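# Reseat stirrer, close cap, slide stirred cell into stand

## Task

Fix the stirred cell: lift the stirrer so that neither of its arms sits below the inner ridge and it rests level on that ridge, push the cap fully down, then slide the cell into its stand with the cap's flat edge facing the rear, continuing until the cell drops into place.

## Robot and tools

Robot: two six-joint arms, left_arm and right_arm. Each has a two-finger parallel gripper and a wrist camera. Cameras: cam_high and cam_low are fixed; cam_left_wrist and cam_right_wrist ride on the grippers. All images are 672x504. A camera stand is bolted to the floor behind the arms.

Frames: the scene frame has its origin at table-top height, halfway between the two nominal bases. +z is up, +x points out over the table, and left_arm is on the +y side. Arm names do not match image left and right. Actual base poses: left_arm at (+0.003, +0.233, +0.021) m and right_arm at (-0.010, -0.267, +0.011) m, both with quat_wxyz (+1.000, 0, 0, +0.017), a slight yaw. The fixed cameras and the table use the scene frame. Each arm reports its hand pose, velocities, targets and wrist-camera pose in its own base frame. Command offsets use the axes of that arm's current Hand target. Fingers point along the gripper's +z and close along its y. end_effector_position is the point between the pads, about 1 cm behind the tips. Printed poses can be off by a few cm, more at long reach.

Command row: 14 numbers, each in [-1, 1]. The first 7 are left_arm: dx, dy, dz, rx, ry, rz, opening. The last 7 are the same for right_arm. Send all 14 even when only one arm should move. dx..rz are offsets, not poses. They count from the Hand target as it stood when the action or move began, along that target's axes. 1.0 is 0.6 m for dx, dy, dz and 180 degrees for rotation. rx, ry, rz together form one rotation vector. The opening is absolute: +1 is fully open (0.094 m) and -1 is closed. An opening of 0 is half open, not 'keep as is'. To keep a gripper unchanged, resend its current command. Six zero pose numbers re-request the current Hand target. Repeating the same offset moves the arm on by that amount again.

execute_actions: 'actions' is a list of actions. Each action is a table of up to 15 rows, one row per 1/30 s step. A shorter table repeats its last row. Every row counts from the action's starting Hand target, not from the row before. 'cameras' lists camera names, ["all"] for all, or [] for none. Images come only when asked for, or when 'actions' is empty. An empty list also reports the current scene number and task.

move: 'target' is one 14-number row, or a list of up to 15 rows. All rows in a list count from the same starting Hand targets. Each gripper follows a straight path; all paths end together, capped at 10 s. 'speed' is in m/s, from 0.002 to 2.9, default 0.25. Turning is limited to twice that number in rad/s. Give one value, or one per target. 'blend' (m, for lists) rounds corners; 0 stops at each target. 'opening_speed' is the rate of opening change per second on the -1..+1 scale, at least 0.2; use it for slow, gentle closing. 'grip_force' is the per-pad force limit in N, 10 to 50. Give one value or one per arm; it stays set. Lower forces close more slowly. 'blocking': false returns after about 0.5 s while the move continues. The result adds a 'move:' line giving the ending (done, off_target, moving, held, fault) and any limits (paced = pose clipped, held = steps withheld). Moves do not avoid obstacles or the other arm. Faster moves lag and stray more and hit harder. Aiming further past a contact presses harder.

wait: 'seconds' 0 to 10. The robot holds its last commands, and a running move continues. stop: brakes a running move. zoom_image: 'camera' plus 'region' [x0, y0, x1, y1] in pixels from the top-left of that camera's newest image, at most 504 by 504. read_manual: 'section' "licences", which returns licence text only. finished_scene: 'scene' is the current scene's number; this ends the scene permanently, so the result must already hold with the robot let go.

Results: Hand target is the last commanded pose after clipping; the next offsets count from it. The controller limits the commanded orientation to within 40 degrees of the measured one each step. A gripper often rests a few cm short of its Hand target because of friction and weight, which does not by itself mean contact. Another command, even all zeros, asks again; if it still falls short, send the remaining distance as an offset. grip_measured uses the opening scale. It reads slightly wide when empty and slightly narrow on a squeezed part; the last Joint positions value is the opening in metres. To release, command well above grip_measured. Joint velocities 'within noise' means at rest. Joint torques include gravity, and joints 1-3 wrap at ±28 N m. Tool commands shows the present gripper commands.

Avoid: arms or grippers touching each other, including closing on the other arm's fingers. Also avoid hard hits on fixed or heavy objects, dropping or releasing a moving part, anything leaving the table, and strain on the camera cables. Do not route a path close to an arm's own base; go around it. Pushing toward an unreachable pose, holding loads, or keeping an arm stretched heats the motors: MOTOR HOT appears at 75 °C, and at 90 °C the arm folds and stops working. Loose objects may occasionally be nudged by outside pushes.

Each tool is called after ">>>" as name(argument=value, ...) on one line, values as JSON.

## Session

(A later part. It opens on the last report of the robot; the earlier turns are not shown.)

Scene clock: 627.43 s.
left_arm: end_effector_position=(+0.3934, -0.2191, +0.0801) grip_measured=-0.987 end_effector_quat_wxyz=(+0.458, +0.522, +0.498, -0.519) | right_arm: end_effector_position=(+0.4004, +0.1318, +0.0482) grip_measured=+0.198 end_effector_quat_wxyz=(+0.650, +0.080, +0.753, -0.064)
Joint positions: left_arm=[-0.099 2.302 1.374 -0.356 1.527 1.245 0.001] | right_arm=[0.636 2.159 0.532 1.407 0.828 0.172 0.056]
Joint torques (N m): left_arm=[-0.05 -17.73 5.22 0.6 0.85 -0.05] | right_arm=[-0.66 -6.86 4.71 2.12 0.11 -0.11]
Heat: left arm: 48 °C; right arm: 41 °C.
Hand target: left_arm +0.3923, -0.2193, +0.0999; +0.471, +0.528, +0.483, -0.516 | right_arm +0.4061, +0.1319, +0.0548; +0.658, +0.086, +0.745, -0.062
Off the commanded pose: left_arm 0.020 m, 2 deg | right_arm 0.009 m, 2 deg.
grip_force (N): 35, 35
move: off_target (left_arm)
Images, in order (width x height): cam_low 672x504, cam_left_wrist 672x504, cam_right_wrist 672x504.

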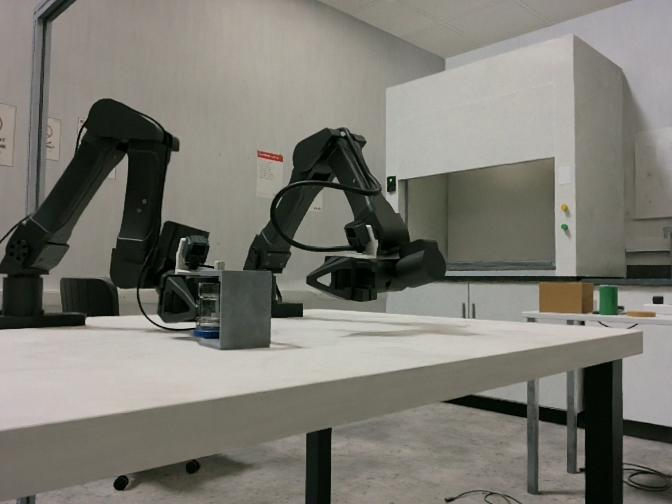

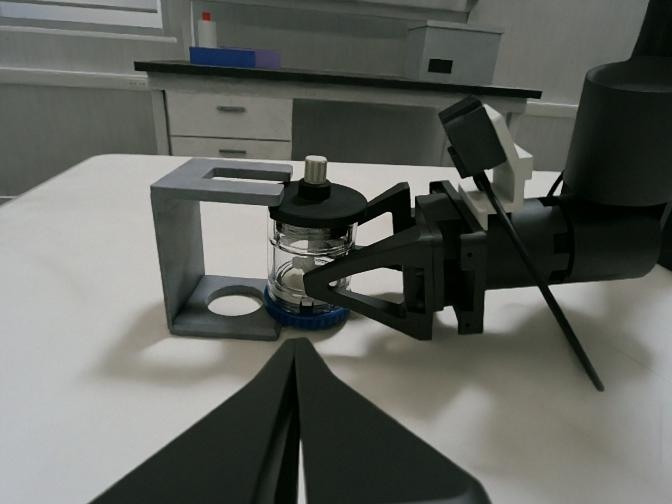

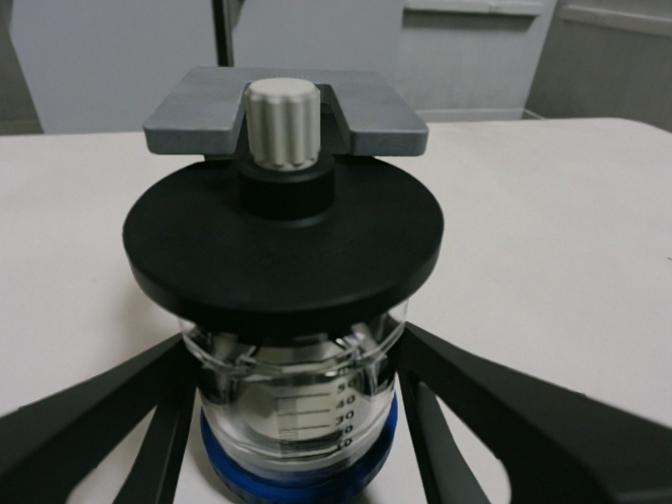

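>>> move(target=[0,0,0,0,0,0,-1,-0.0062,0,-0.004,0,0,0,0.1], speed=0.05)

>>> move(target=[0,0,0,0,0,0,-1,-0.0025,-0.001,0.008,0,0,0,0.1], speed=0.05, cameras=["cam_low","cam_right_wrist","cam_left_wrist"])

>>> zoom_image(camera="cam_low", region=[170, 260, 250, 350])

>>> zoom_image(camera="cam_left_wrist", region=[160, 150, 420, 350])

Scene clock: 636.87 s.
left_arm: end_effector_position=(+0.3934, -0.2191, +0.0801) grip_measured=-0.987 end_effector_quat_wxyz=(+0.458, +0.522, +0.498, -0.519) | right_arm: end_effector_position=(+0.4004, +0.1318, +0.0482) grip_measured=+0.198 end_effector_quat_wxyz=(+0.650, +0.080, +0.753, -0.064)
Joint positions: left_arm=[-0.099 2.302 1.374 -0.356 1.527 1.245 0.001] | right_arm=[0.636 2.159 0.532 1.407 0.828 0.172 0.056]
Joint torques (N m): left_arm=[-0.12 -17.69 5.19 0.57 0.85 -0.05] | right_arm=[-0.31 -8.49 4.1 1.96 0.14 -0.1]
Heat: left arm: 48 °C; right arm: 41 °C.
Hand target: left_arm +0.3923, -0.2193, +0.0999; +0.471, +0.528, +0.483, -0.516 | right_arm +0.4042, +0.1322, +0.0588; +0.658, +0.086, +0.745, -0.062
Off the commanded pose: left_arm 0.020 m, 2 deg | right_arm 0.011 m, 2 deg.
grip_force (N): 35, 35
move: off_target (left_arm, right_arm)

Scene clock: 637.60 s.
left_arm: end_effector_position=(+0.3934, -0.2191, +0.0801) grip_measured=-0.987 end_effector_quat_wxyz=(+0.458, +0.522, +0.498, -0.519) | right_arm: end_effector_position=(+0.4029, +0.1301, +0.0484) grip_measured=+0.198 end_effector_quat_wxyz=(+0.650, +0.081, +0.753, -0.064)
Joint positions: left_arm=[-0.099 2.302 1.374 -0.356 1.527 1.245 0.001] | right_arm=[0.626 2.159 0.536 1.404 0.818 0.17 0.056]
Joint torques (N m): left_arm=[-0.09 -17.7 5.23 0.58 0.85 -0.03] | right_arm=[-0.69 -8.51 4.68 1.9 0.11 -0.11]
Heat: left arm: 48 °C; right arm: 41 °C.
Hand target: left_arm +0.3923, -0.2193, +0.0999; +0.471, +0.528, +0.483, -0.516 | right_arm +0.4090, +0.1305, +0.0596; +0.658, +0.086, +0.745, -0.062
Off the commanded pose: left_arm 0.020 m, 2 deg | right_arm 0.013 m, 2 deg.
grip_force (N): 35, 35
move: off_target (left_arm, right_arm)
Images, in order (width x height): cam_low 672x504, cam_left_wrist 672x504, cam_right_wrist 672x504.

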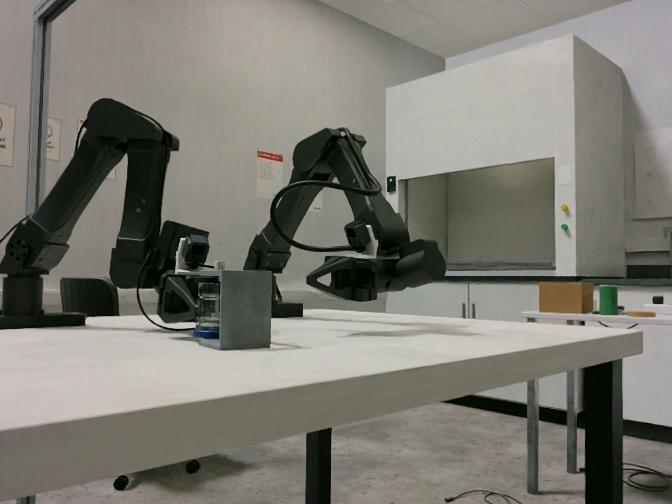

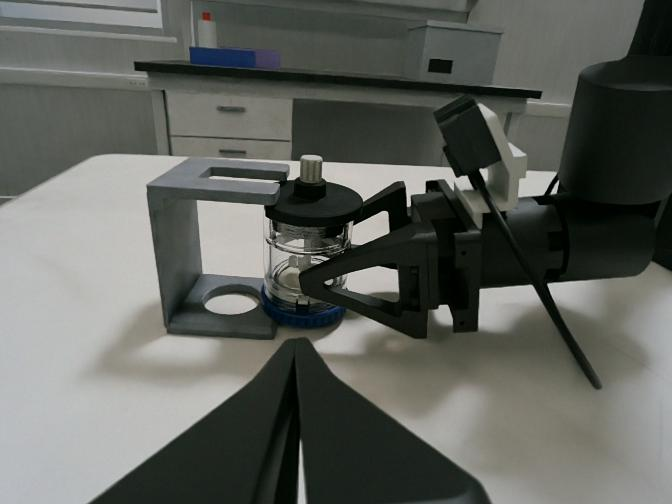

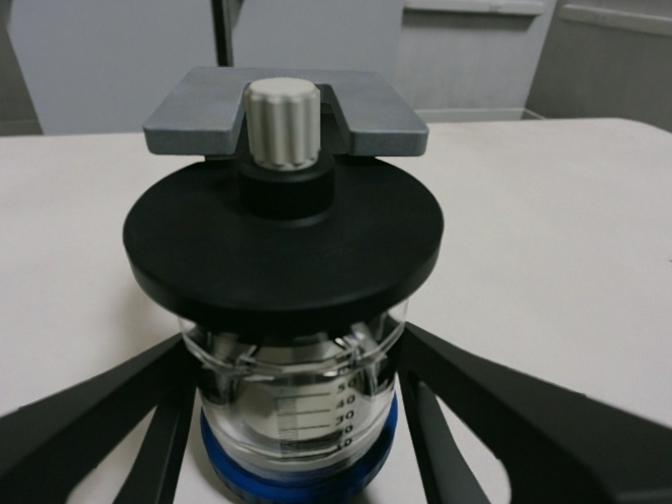

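Scaled by 5.600 from the camera's 672x504 image, which has a finer 960x720 frame.

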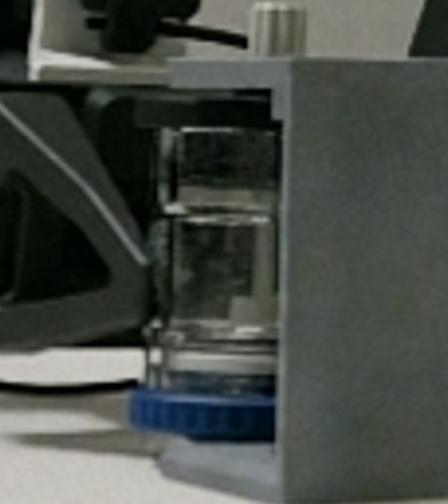

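Scaled by 1.938 from the camera's 672x504 image, which has a finer 960x720 frame.

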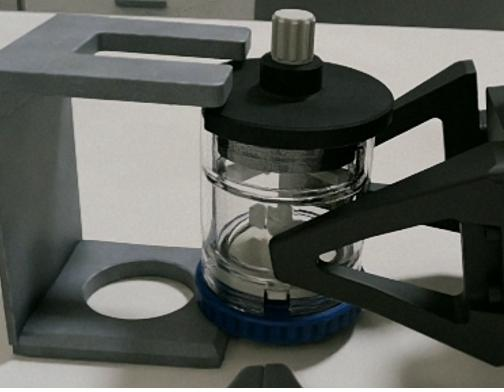

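>>> move(target=[0,0,0,0,0,0,-1,-0.004,0,-0.011,0,0,0,0.1], speed=0.05)

>>> move(target=[0,0,0,0,0,0,-1,-0.003,0,-0.002,0,0,0,0.1], speed=0.05, cameras=["cam_low"])

>>> zoom_image(camera="cam_low", region=[170, 260, 250, 350])

Scene clock: 641.47 s.
left_arm: end_effector_position=(+0.3934, -0.2191, +0.0801) grip_measured=-0.987 end_effector_quat_wxyz=(+0.458, +0.522, +0.498, -0.519) | right_arm: end_effector_position=(+0.4029, +0.1301, +0.0484) grip_measured=+0.198 end_effector_quat_wxyz=(+0.649, +0.080, +0.753, -0.064)
Joint positions: left_arm=[-0.099 2.302 1.374 -0.356 1.527 1.245 0.001] | right_arm=[0.626 2.159 0.536 1.404 0.818 0.169 0.056]
Joint torques (N m): left_arm=[-0.06 -17.8 5.2 0.59 0.86 -0.02] | right_arm=[0.66 -10.1 3.17 1.84 0.24 -0.07]
Heat: left arm: 48 °C; right arm: 41 °C.
Hand target: left_arm +0.3923, -0.2193, +0.0999; +0.471, +0.528, +0.483, -0.516 | right_arm +0.4029, +0.1317, +0.0629; +0.658, +0.086, +0.745, -0.062
Off the commanded pose: left_arm 0.020 m, 2 deg | right_arm 0.015 m, 2 deg.
grip_force (N): 35, 35
move: off_target (left_arm, right_arm)

Scene clock: 642.23 s.
left_arm: end_effector_position=(+0.3934, -0.2191, +0.0801) grip_measured=-0.987 end_effector_quat_wxyz=(+0.458, +0.522, +0.498, -0.519) | right_arm: end_effector_position=(+0.4024, +0.1314, +0.0489) grip_measured=+0.198 end_effector_quat_wxyz=(+0.647, +0.078, +0.755, -0.065)
Joint positions: left_arm=[-0.099 2.302 1.374 -0.356 1.527 1.245 0.001] | right_arm=[0.629 2.149 0.536 1.387 0.819 0.169 0.056]
Joint torques (N m): left_arm=[-0.08 -17.73 5.18 0.59 0.86 -0.01] | right_arm=[0.61 -10.14 2.95 1.94 0.26 -0.07]
Heat: left arm: 48 °C; right arm: 41 °C.
Hand target: left_arm +0.3923, -0.2193, +0.0999; +0.471, +0.528, +0.483, -0.516 | right_arm +0.4019, +0.1319, +0.0648; +0.658, +0.086, +0.745, -0.062
Off the commanded pose: left_arm 0.020 m, 2 deg | right_arm 0.016 m, 2 deg.
grip_force (N): 35, 35
move: off_target (left_arm, right_arm)
Images, in order (width x height): cam_low 672x504.

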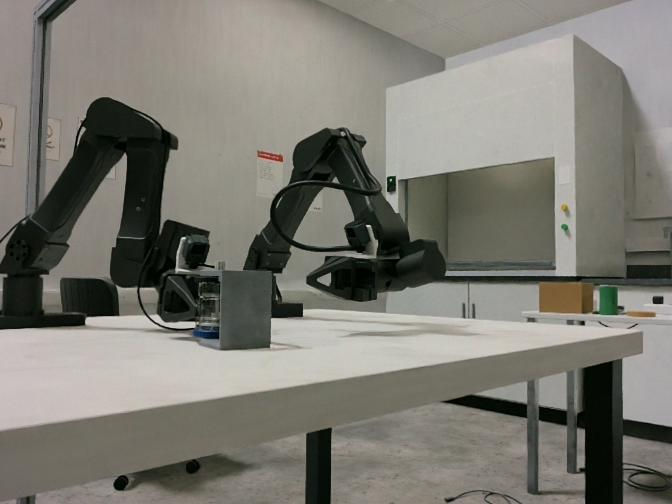

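Scaled by 5.600 from the camera's 672x504 image, which has a finer 960x720 frame.

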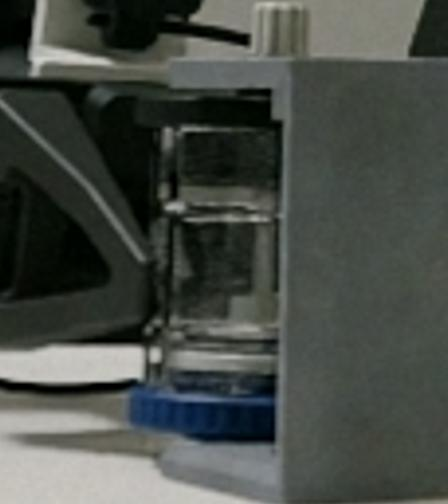

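>>> move(target=[0,0,0,0,0,0,-1,-0.003,0,0,0,0,0,0.1], speed=0.05, cameras=["cam_low"])

>>> zoom_image(camera="cam_low", region=[170, 260, 250, 350])

Scene clock: 645.67 s.
left_arm: end_effector_position=(+0.3934, -0.2191, +0.0801) grip_measured=-0.987 end_effector_quat_wxyz=(+0.458, +0.522, +0.498, -0.519) | right_arm: end_effector_position=(+0.4024, +0.1314, +0.0495) grip_measured=+0.198 end_effector_quat_wxyz=(+0.646, +0.077, +0.757, -0.066)
Joint positions: left_arm=[-0.099 2.302 1.374 -0.356 1.527 1.245 0.001] | right_arm=[0.629 2.141 0.536 1.373 0.819 0.169 0.056]
Joint torques (N m): left_arm=[-0.14 -17.76 5.26 0.58 0.87 -0.04] | right_arm=[0.55 -10.25 3 2 0.26 -0.07]
Heat: left arm: 48 °C; right arm: 41 °C.
Hand target: left_arm +0.3923, -0.2193, +0.0999; +0.471, +0.528, +0.483, -0.516 | right_arm +0.4021, +0.1318, +0.0667; +0.658, +0.086, +0.745, -0.062
Off the commanded pose: left_arm 0.020 m, 2 deg | right_arm 0.017 m, 2 deg.
grip_force (N): 35, 35
move: off_target (left_arm, right_arm)
Images, in order (width x height): cam_low 672x504.

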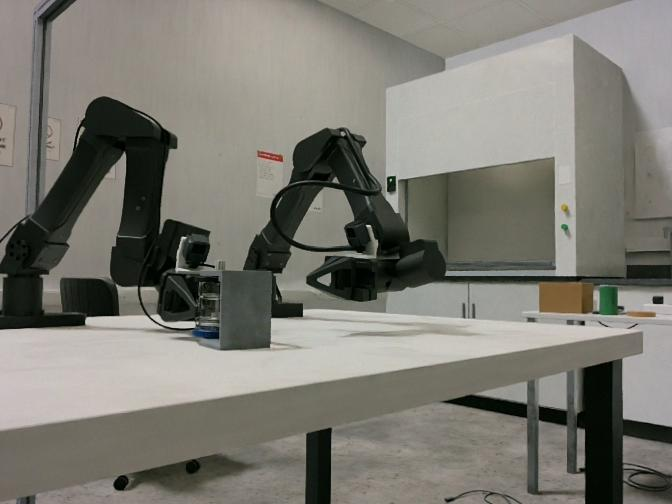

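Scaled by 5.600 from the camera's 672x504 image, which has a finer 960x720 frame.

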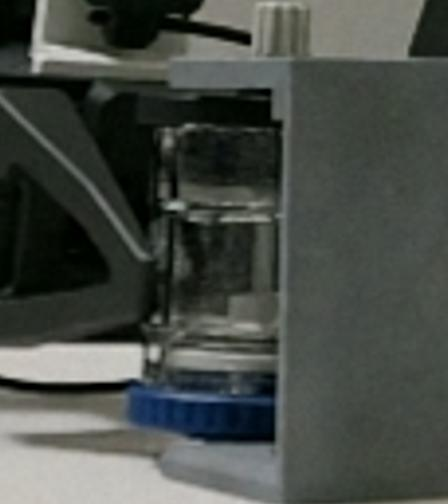

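>>> move(target=[0,0,0,0,0,0,-1,-0.003,0.0005,0.004,0,0,0,0.1], speed=0.05)

>>> move(target=[0,0,0,0,0,0,-1,-0.001,0.0005,0.006,0,0,0,0.1], speed=0.05, cameras=["cam_low","cam_left_wrist","cam_right_wrist"])

>>> zoom_image(camera="cam_low", region=[170, 260, 250, 350])

>>> zoom_image(camera="cam_left_wrist", region=[160, 150, 420, 350])

Scene clock: 652.67 s.
left_arm: end_effector_position=(+0.3934, -0.2191, +0.0801) grip_measured=-0.987 end_effector_quat_wxyz=(+0.458, +0.522, +0.498, -0.519) | right_arm: end_effector_position=(+0.4023, +0.1313, +0.0496) grip_measured=+0.198 end_effector_quat_wxyz=(+0.645, +0.075, +0.758, -0.067)
Joint positions: left_arm=[-0.099 2.302 1.374 -0.356 1.527 1.245 0.001] | right_arm=[0.629 2.136 0.536 1.363 0.819 0.169 0.056]
Joint torques (N m): left_arm=[-0.03 -17.7 5.14 0.58 0.86 -0.02] | right_arm=[0.03 -10.24 3.58 1.98 0.2 -0.08]
Heat: left arm: 49 °C; right arm: 41 °C.
Hand target: left_arm +0.3923, -0.2193, +0.0999; +0.471, +0.528, +0.483, -0.516 | right_arm +0.4047, +0.1316, +0.0682; +0.658, +0.086, +0.745, -0.061
Off the commanded pose: left_arm 0.020 m, 2 deg | right_arm 0.019 m, 3 deg.
grip_force (N): 35, 35
move: off_target (left_arm, right_arm)

Scene clock: 653.37 s.
left_arm: end_effector_position=(+0.3934, -0.2191, +0.0801) grip_measured=-0.987 end_effector_quat_wxyz=(+0.458, +0.522, +0.498, -0.519) | right_arm: end_effector_position=(+0.4023, +0.1313, +0.0494) grip_measured=+0.198 end_effector_quat_wxyz=(+0.644, +0.075, +0.758, -0.068)
Joint positions: left_arm=[-0.099 2.302 1.374 -0.356 1.527 1.245 0.001] | right_arm=[0.629 2.136 0.536 1.362 0.819 0.169 0.056]
Joint torques (N m): left_arm=[-0.03 -17.7 5.2 0.6 0.87 -0.04] | right_arm=[-0.73 -10.04 4.41 1.93 0.13 -0.11]
Heat: left arm: 49 °C; right arm: 41 °C.
Hand target: left_arm +0.3923, -0.2193, +0.0999; +0.471, +0.528, +0.483, -0.516 | right_arm +0.4083, +0.1311, +0.0683; +0.658, +0.086, +0.745, -0.061
Off the commanded pose: left_arm 0.020 m, 2 deg | right_arm 0.020 m, 3 deg.
grip_force (N): 35, 35
move: off_target (left_arm, right_arm)
Images, in order (width x height): cam_low 672x504, cam_left_wrist 672x504, cam_right_wrist 672x504.

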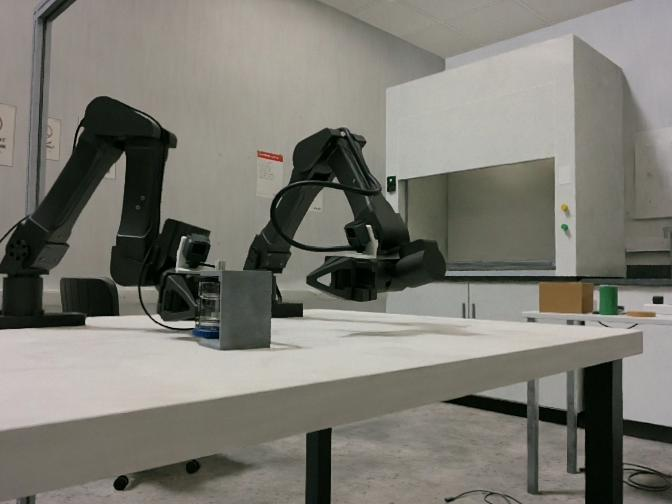

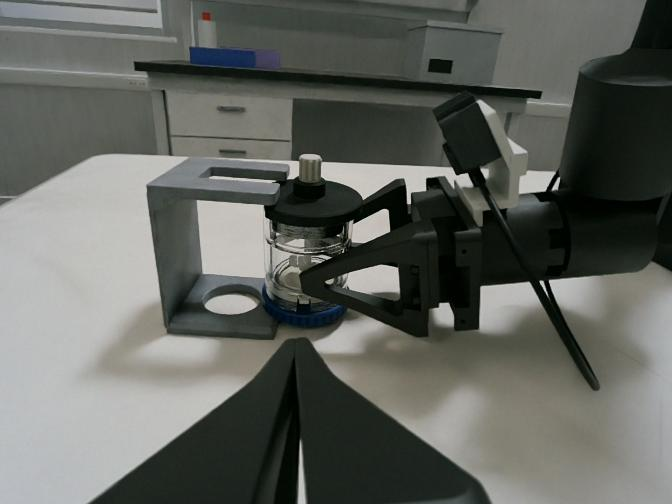

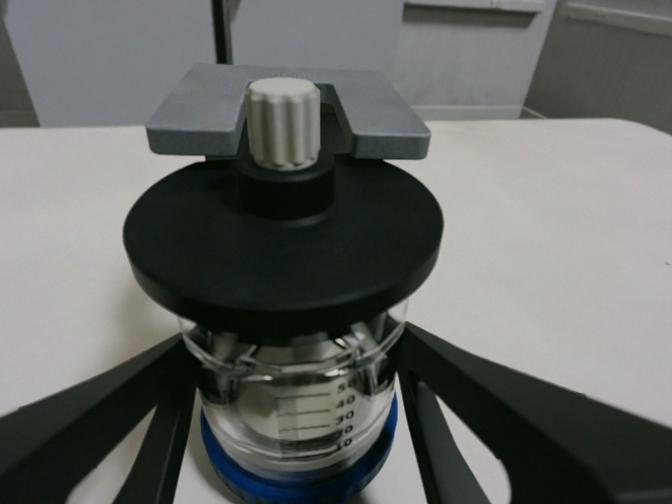

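Scaled by 5.600 from the camera's 672x504 image, which has a finer 960x720 frame.

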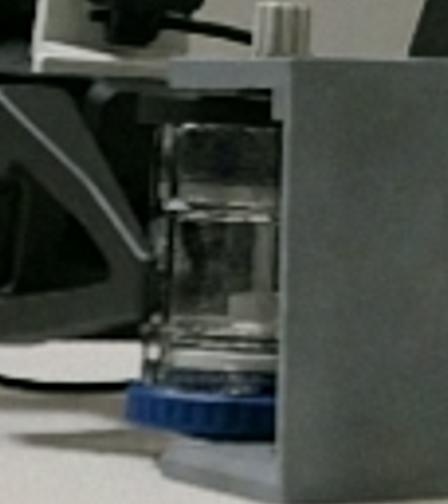

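Scaled by 1.938 from the camera's 672x504 image, which has a finer 960x720 frame.

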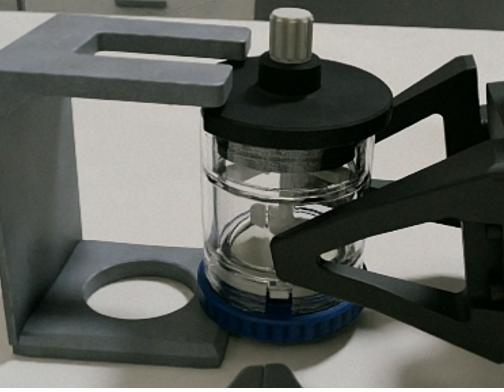

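>>> move(target=[0,0,0,0,0,0,-1,0.0025,-0.0006,-0.027,0,0,0,0.1], speed=0.06, cameras=["cam_low","cam_left_wrist","cam_right_wrist"])

Scene clock: 659.53 s.
left_arm: end_effector_position=(+0.3934, -0.2191, +0.0801) grip_measured=-0.987 end_effector_quat_wxyz=(+0.458, +0.522, +0.498, -0.519) | right_arm: end_effector_position=(+0.3922, +0.1344, +0.0485) grip_measured=+0.198 end_effector_quat_wxyz=(+0.642, +0.068, +0.761, -0.071)
Joint positions: left_arm=[-0.099 2.302 1.374 -0.356 1.527 1.245 0.001] | right_arm=[0.658 2.122 0.509 1.36 0.84 0.169 0.056]
Joint torques (N m): left_arm=[0.02 -17.7 5.22 0.6 0.85 -0.04] | right_arm=[0.49 -10.24 2.93 2.1 0.31 0.02]
Heat: left arm: 49 °C; right arm: 41 °C.
Hand target: left_arm +0.3923, -0.2193, +0.0999; +0.471, +0.528, +0.483, -0.516 | right_arm +0.3924, +0.1342, +0.0689; +0.658, +0.086, +0.745, -0.061
Off the commanded pose: left_arm 0.020 m, 2 deg | right_arm 0.020 m, 4 deg.
grip_force (N): 35, 35
move: off_target (left_arm, right_arm)
Images, in order (width x height): cam_low 672x504, cam_left_wrist 672x504, cam_right_wrist 672x504.

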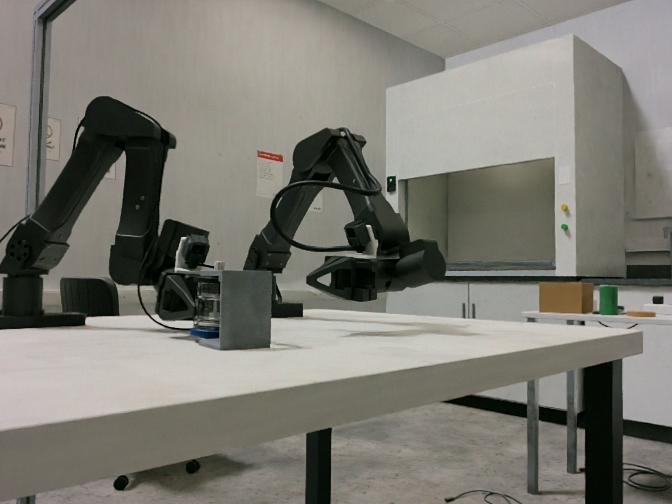

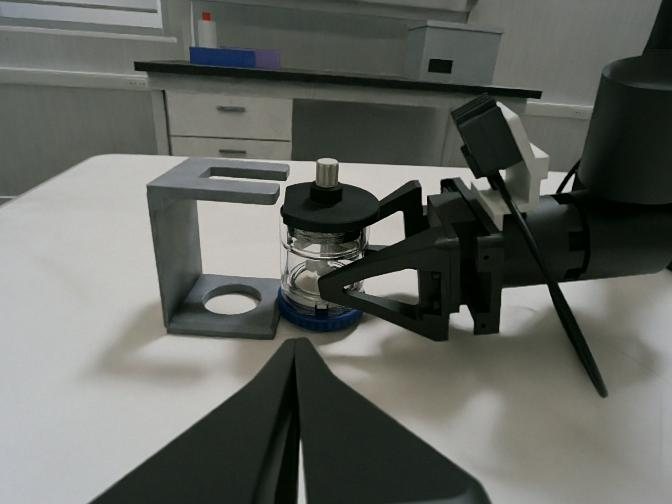

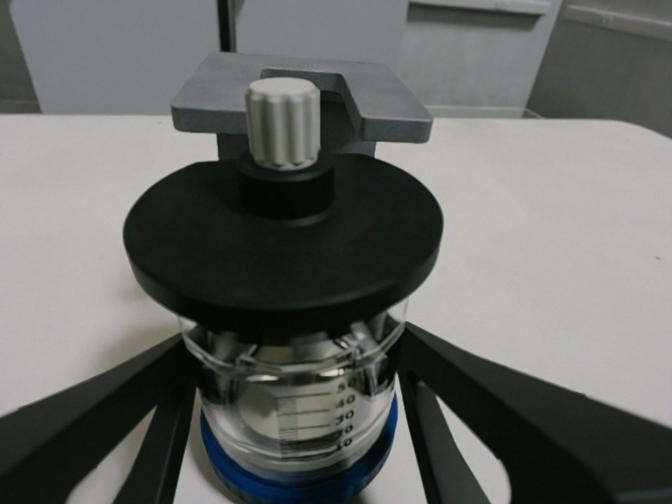

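>>> move(target=[0,0,0,0,0,0,-1,-0.0145,-0.001,-0.012,0,0,0,0.1], speed=0.1)

Scene clock: 664.23 s.
left_arm: end_effector_position=(+0.3934, -0.2191, +0.0801) grip_measured=-0.987 end_effector_quat_wxyz=(+0.458, +0.522, +0.498, -0.519) | right_arm: end_effector_position=(+0.3870, +0.1353, +0.0596) grip_measured=+0.198 end_effector_quat_wxyz=(+0.643, +0.067, +0.760, -0.072)
Joint positions: left_arm=[-0.099 2.302 1.374 -0.356 1.527 1.245 0.001] | right_arm=[0.672 2.06 0.49 1.318 0.855 0.169 0.056]
Joint torques (N m): left_arm=[-0.05 -17.7 5.22 0.61 0.85 -0.02] | right_arm=[0.53 -9.81 3.08 2.08 0.31 0.07]
Heat: left arm: 49 °C; right arm: 41 °C.
Hand target: left_arm +0.3923, -0.2193, +0.0999; +0.471, +0.528, +0.483, -0.516 | right_arm +0.3863, +0.1348, +0.0784; +0.658, +0.086, +0.745, -0.061
Off the commanded pose: left_arm 0.020 m, 2 deg | right_arm 0.019 m, 4 deg.
grip_force (N): 35, 35
move: off_target (left_arm, right_arm)

>>> move(target=[0,0,0,0,0,0,-1,0.0405,-0.0024,0.005,0,0,0,0.1], speed=0.08, cameras=["cam_low","cam_left_wrist","cam_right_wrist"])

>>> zoom_image(camera="cam_low", region=[170, 260, 250, 350])

>>> zoom_image(camera="cam_right_wrist", region=[140, 0, 440, 220])

Scene clock: 670.20 s.
left_arm: end_effector_position=(+0.3934, -0.2191, +0.0801) grip_measured=-0.987 end_effector_quat_wxyz=(+0.458, +0.522, +0.498, -0.519) | right_arm: end_effector_position=(+0.3869, +0.1352, +0.0523) grip_measured=+0.198 end_effector_quat_wxyz=(+0.650, +0.074, +0.754, -0.065)
Joint positions: left_arm=[-0.099 2.302 1.374 -0.356 1.527 1.245 0.001] | right_arm=[0.672 2.126 0.49 1.409 0.856 0.17 0.056]
Joint torques (N m): left_arm=[-0.09 -17.73 5.22 0.59 0.85 -0.04] | right_arm=[0.44 -5.33 3.14 2.41 0.28 0.09]
Heat: left arm: 49 °C; right arm: 41 °C.
Hand target: left_arm +0.3923, -0.2193, +0.0999; +0.471, +0.528, +0.483, -0.516 | right_arm +0.3860, +0.1339, +0.0539; +0.659, +0.086, +0.745, -0.061
Off the commanded pose: left_arm 0.020 m, 2 deg | right_arm 0.002 m, 2 deg.
grip_force (N): 35, 35
move: off_target (left_arm)
Images, in order (width x height): cam_low 672x504, cam_left_wrist 672x504, cam_right_wrist 672x504.

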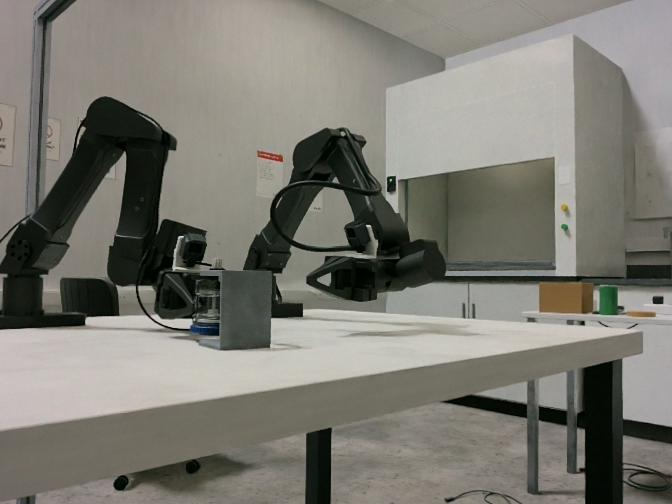

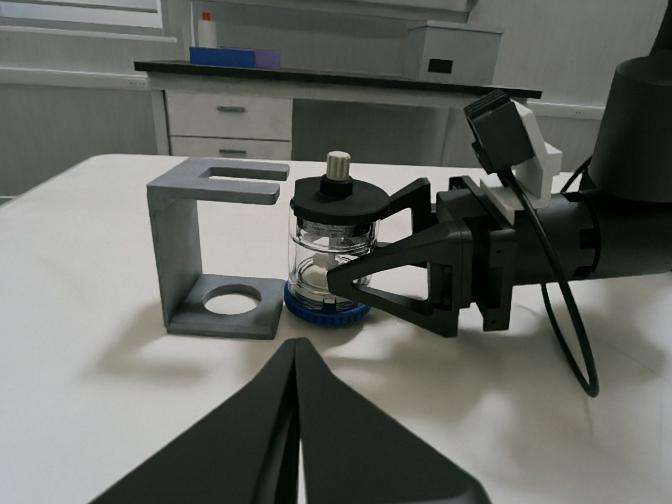

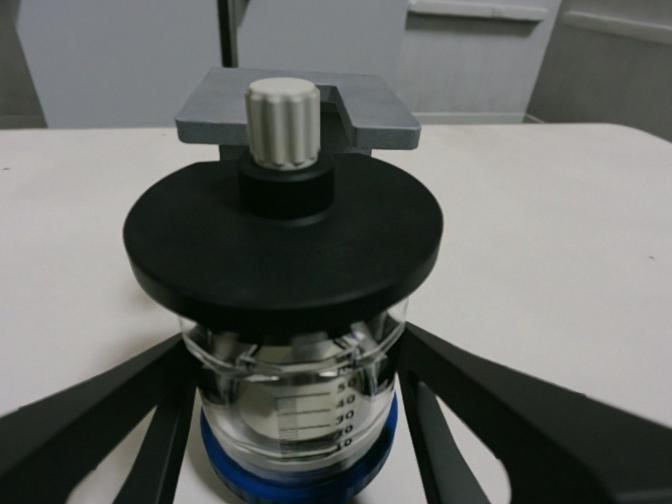

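Scaled by 5.600 from the camera's 672x504 image, which has a finer 960x720 frame.

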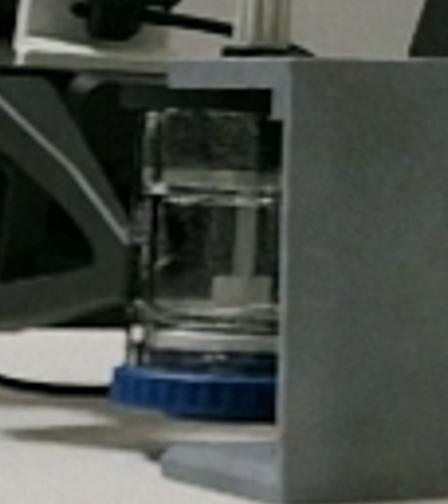

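Scaled by 1.680 from the camera's 672x504 image, which has a finer 960x720 frame.

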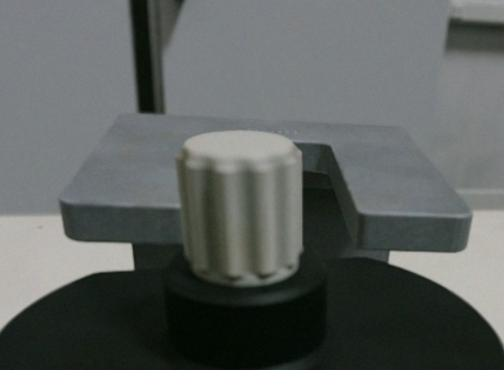

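>>> move(target=[0,0,0,0,0,0,-1,0.0028,-0.0075,0.0004,0,0,0,0.1], speed=0.06)

>>> move(target=[0,0,0,0,0,0,-1,-0.0025,0.0006,0.0198,0,0,0,0.1], speed=0.06, cameras=["cam_low","cam_left_wrist","cam_right_wrist"])

>>> zoom_image(camera="cam_low", region=[170, 260, 250, 350])

>>> zoom_image(camera="cam_right_wrist", region=[140, 0, 440, 220])

>>> zoom_image(camera="cam_left_wrist", region=[160, 150, 420, 350])

Scene clock: 680.63 s.
left_arm: end_effector_position=(+0.3934, -0.2191, +0.0801) grip_measured=-0.987 end_effector_quat_wxyz=(+0.458, +0.522, +0.498, -0.519) | right_arm: end_effector_position=(+0.3851, +0.1337, +0.0513) grip_measured=+0.198 end_effector_quat_wxyz=(+0.651, +0.075, +0.752, -0.063)
Joint positions: left_arm=[-0.099 2.302 1.374 -0.356 1.527 1.245 0.001] | right_arm=[0.672 2.135 0.481 1.433 0.856 0.17 0.056]
Joint torques (N m): left_arm=[-0.06 -17.7 5.23 0.59 0.85 -0.02] | right_arm=[-0.47 -5.31 2.77 2.41 0.2 0.05]
Heat: left arm: 49 °C; right arm: 42 °C.
Hand target: left_arm +0.3923, -0.2193, +0.0999; +0.471, +0.528, +0.483, -0.516 | right_arm +0.3851, +0.1295, +0.0520; +0.658, +0.086, +0.745, -0.061
Off the commanded pose: left_arm 0.020 m, 2 deg | right_arm 0.004 m, 2 deg.
grip_force (N): 35, 35
move: off_target (left_arm)

Scene clock: 681.57 s.
left_arm: end_effector_position=(+0.3934, -0.2191, +0.0801) grip_measured=-0.987 end_effector_quat_wxyz=(+0.458, +0.522, +0.498, -0.519) | right_arm: end_effector_position=(+0.3919, +0.1265, +0.0489) grip_measured=+0.198 end_effector_quat_wxyz=(+0.650, +0.080, +0.753, -0.065)
Joint positions: left_arm=[-0.099 2.302 1.374 -0.356 1.527 1.245 0.001] | right_arm=[0.639 2.146 0.491 1.434 0.832 0.17 0.056]
Joint torques (N m): left_arm=[-0.08 -17.72 5.26 0.58 0.85 -0.03] | right_arm=[-0.46 -5.39 4.68 2.28 0.12 -0.07]
Heat: left arm: 49 °C; right arm: 42 °C.
Hand target: left_arm +0.3923, -0.2193, +0.0999; +0.471, +0.528, +0.483, -0.516 | right_arm +0.3968, +0.1273, +0.0520; +0.658, +0.086, +0.745, -0.061
Off the commanded pose: left_arm 0.020 m, 2 deg | right_arm 0.006 m, 2 deg.
grip_force (N): 35, 35
move: off_target (left_arm)
Images, in order (width x height): cam_low 672x504, cam_left_wrist 672x504, cam_right_wrist 672x504.

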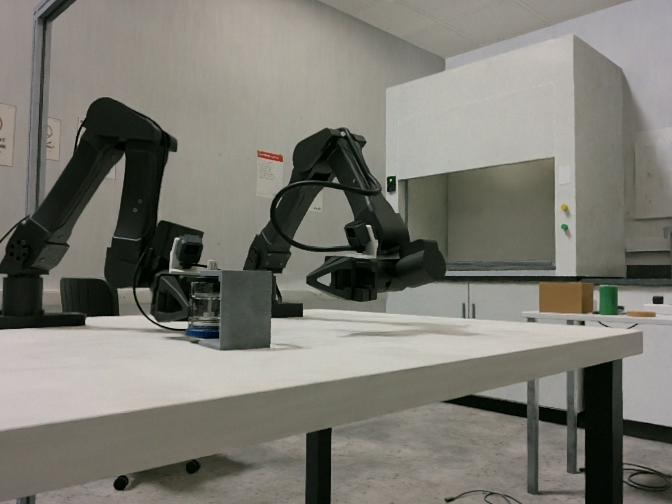

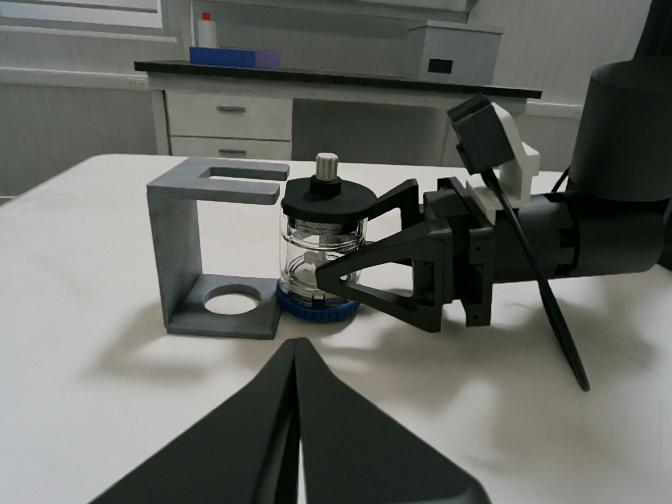

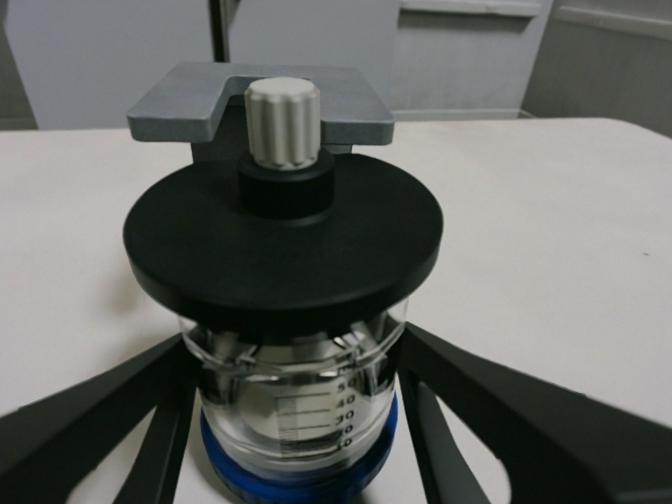

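Scaled by 5.600 from the camera's 672x504 image, which has a finer 960x720 frame.

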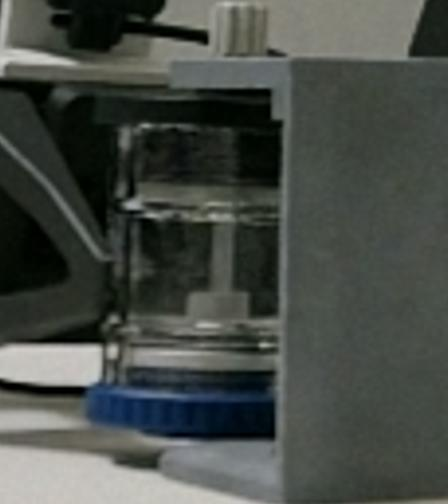

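Scaled by 1.680 from the camera's 672x504 image, which has a finer 960x720 frame.

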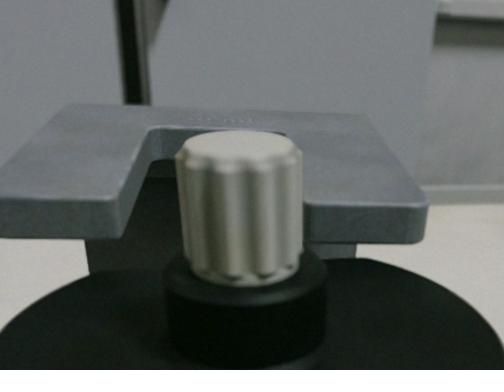

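Scaled by 1.938 from the camera's 672x504 image, which has a finer 960x720 frame.

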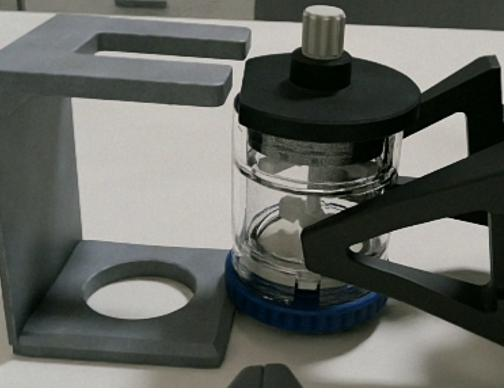

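>>> move(target=[[0,0,0,0,0,0,-1,-0.0017,0.0094,-0.0135,0,0,0,0.1],[0,0,0,0,0,0,-1,-0.0048,0.0101,0.0097,0,0,0,0.1]], speed=0.08, cameras=["cam_low","cam_left_wrist","cam_right_wrist"])

>>> zoom_image(camera="cam_low", region=[170, 260, 250, 350])

>>> zoom_image(camera="cam_right_wrist", region=[140, 0, 440, 220])

Scene clock: 691.07 s.
left_arm: end_effector_position=(+0.3934, -0.2191, +0.0801) grip_measured=-0.987 end_effector_quat_wxyz=(+0.458, +0.522, +0.498, -0.519) | right_arm: end_effector_position=(+0.3997, +0.1309, +0.0528) grip_measured=+0.198 end_effector_quat_wxyz=(+0.653, +0.083, +0.750, -0.062)
Joint positions: left_arm=[-0.099 2.302 1.374 -0.356 1.527 1.245 0.001] | right_arm=[0.636 2.146 0.525 1.413 0.83 0.17 0.056]
Joint torques (N m): left_arm=[-0.06 -17.73 5.2 0.59 0.85 -0.02] | right_arm=[-0.32 -5.81 4.82 2.12 0.12 -0.08]
Heat: left arm: 50 °C; right arm: 43 °C.
Hand target: left_arm +0.3923, -0.2193, +0.0999; +0.471, +0.528, +0.483, -0.516 | right_arm +0.4041, +0.1319, +0.0542; +0.658, +0.086, +0.745, -0.062
Off the commanded pose: left_arm 0.020 m, 2 deg | right_arm 0.005 m, 1 deg.
grip_force (N): 35, 35
move: off_target (left_arm)
Images, in order (width x height): cam_low 672x504, cam_left_wrist 672x504, cam_right_wrist 672x504.

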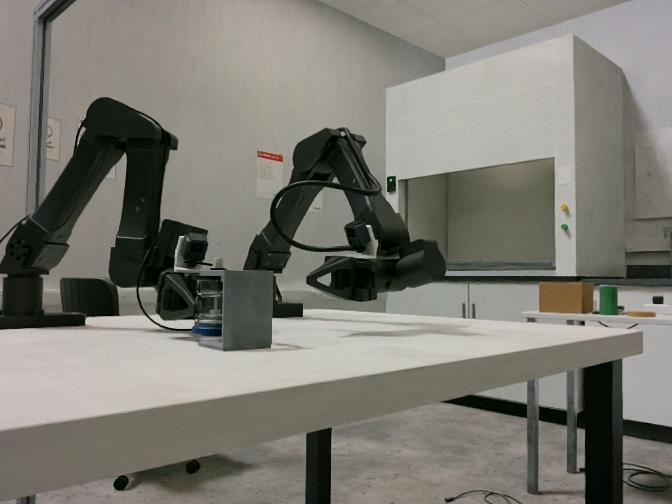

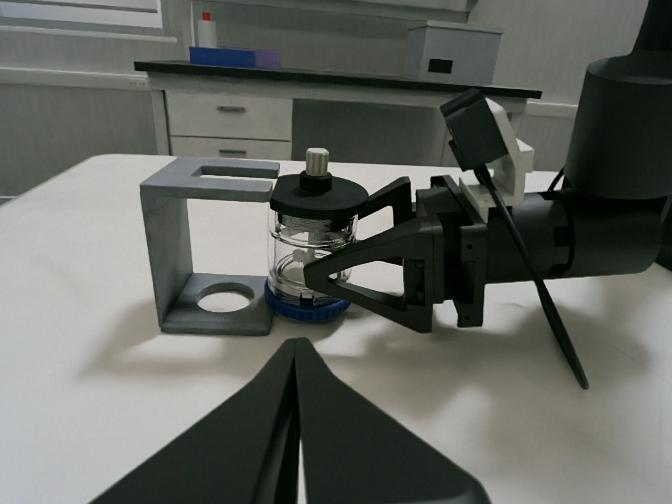

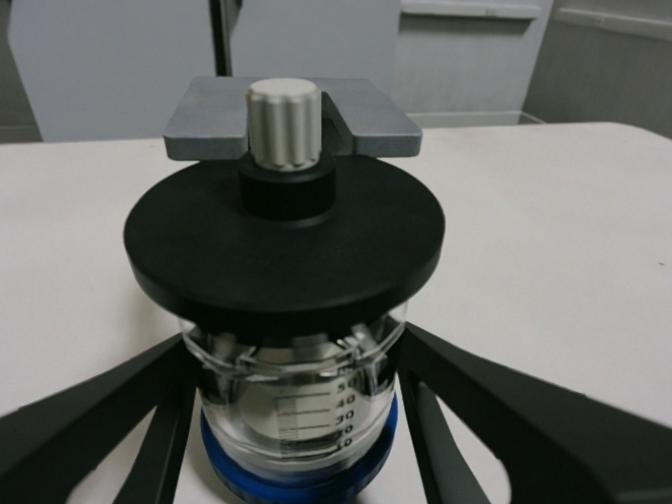

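Scaled by 5.600 from the camera's 672x504 image, which has a finer 960x720 frame.

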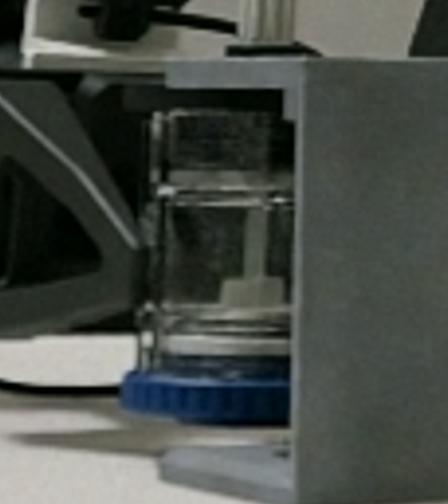

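Scaled by 1.680 from the camera's 672x504 image, which has a finer 960x720 frame.

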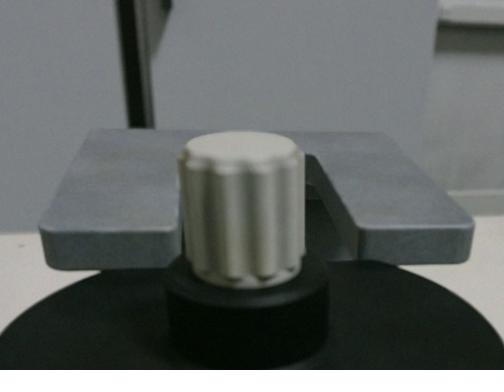

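>>> move(target=[0,0,0,0,0,0,-1,0.0053,-0.0045,-0.0175,-0.02,0.0005,-0.0025,0.1], speed=0.06, cameras=["cam_low","cam_left_wrist","cam_right_wrist"])

>>> zoom_image(camera="cam_low", region=[170, 260, 250, 350])

>>> zoom_image(camera="cam_right_wrist", region=[140, 0, 440, 220])

Scene clock: 700.87 s.
left_arm: end_effector_position=(+0.3934, -0.2191, +0.0801) grip_measured=-0.987 end_effector_quat_wxyz=(+0.458, +0.522, +0.498, -0.519) | right_arm: end_effector_position=(+0.3922, +0.1343, +0.0490) grip_measured=+0.198 end_effector_quat_wxyz=(+0.651, +0.057, +0.756, -0.043)
Joint positions: left_arm=[-0.099 2.302 1.374 -0.356 1.527 1.245 0.001] | right_arm=[0.633 2.146 0.477 1.461 0.763 0.155 0.056]
Joint torques (N m): left_arm=[-0.03 -17.76 5.19 0.59 0.85 -0.02] | right_arm=[-0.55 -5.72 2.76 2.49 0.11 -0.1]
Heat: left arm: 50 °C; right arm: 43 °C.
Hand target: left_arm +0.3923, -0.2193, +0.0999; +0.471, +0.528, +0.483, -0.516 | right_arm +0.3930, +0.1316, +0.0524; +0.660, +0.062, +0.748, -0.041
Off the commanded pose: left_arm 0.020 m, 2 deg | right_arm 0.004 m, 2 deg.
grip_force (N): 35, 35
move: off_target (left_arm)
Images, in order (width x height): cam_low 672x504, cam_left_wrist 672x504, cam_right_wrist 672x504.

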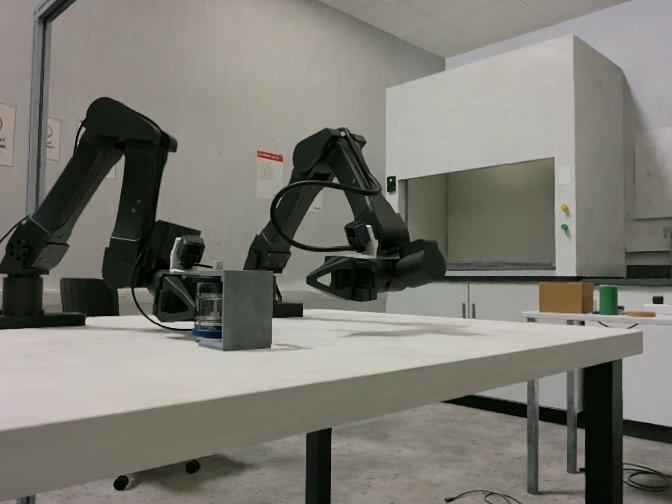

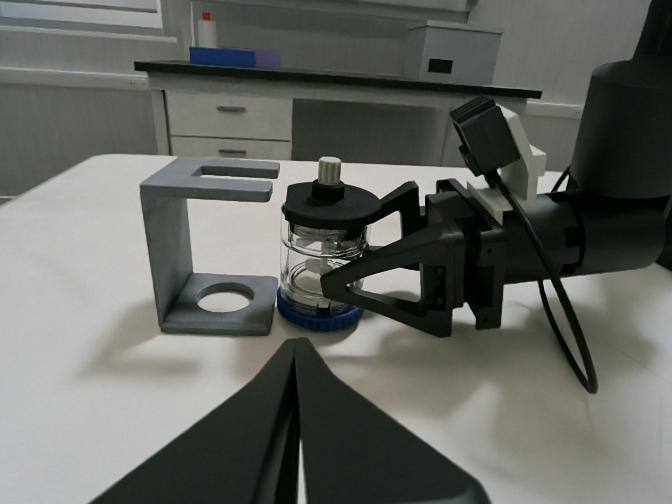

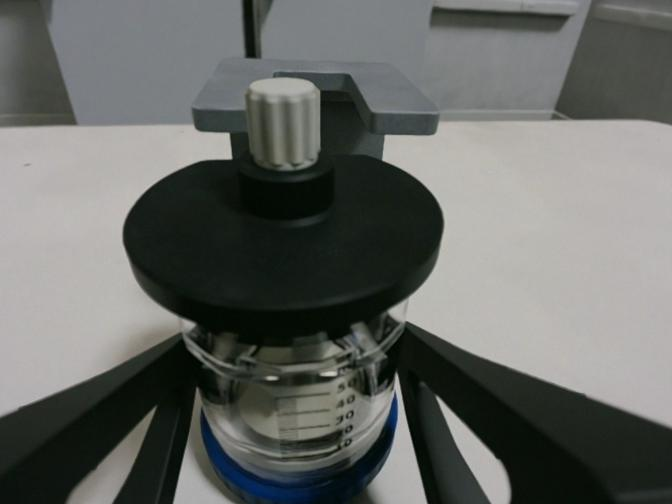

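Scaled by 5.600 from the camera's 672x504 image, which has a finer 960x720 frame.

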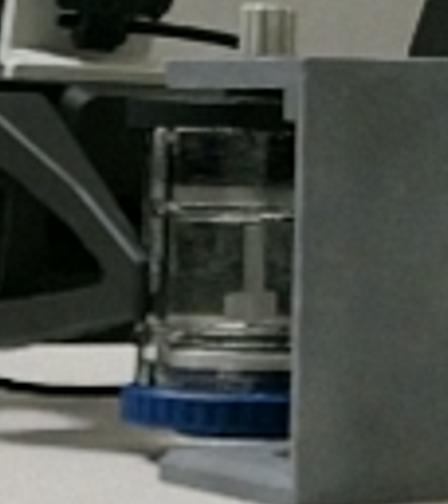

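Scaled by 1.680 from the camera's 672x504 image, which has a finer 960x720 frame.

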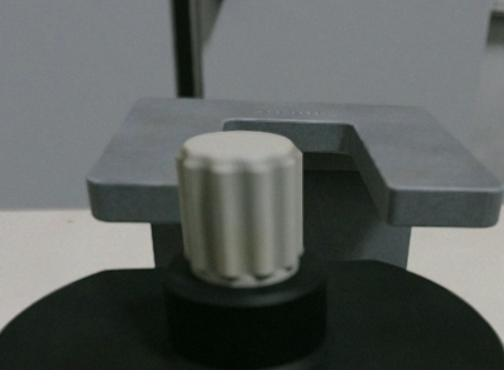

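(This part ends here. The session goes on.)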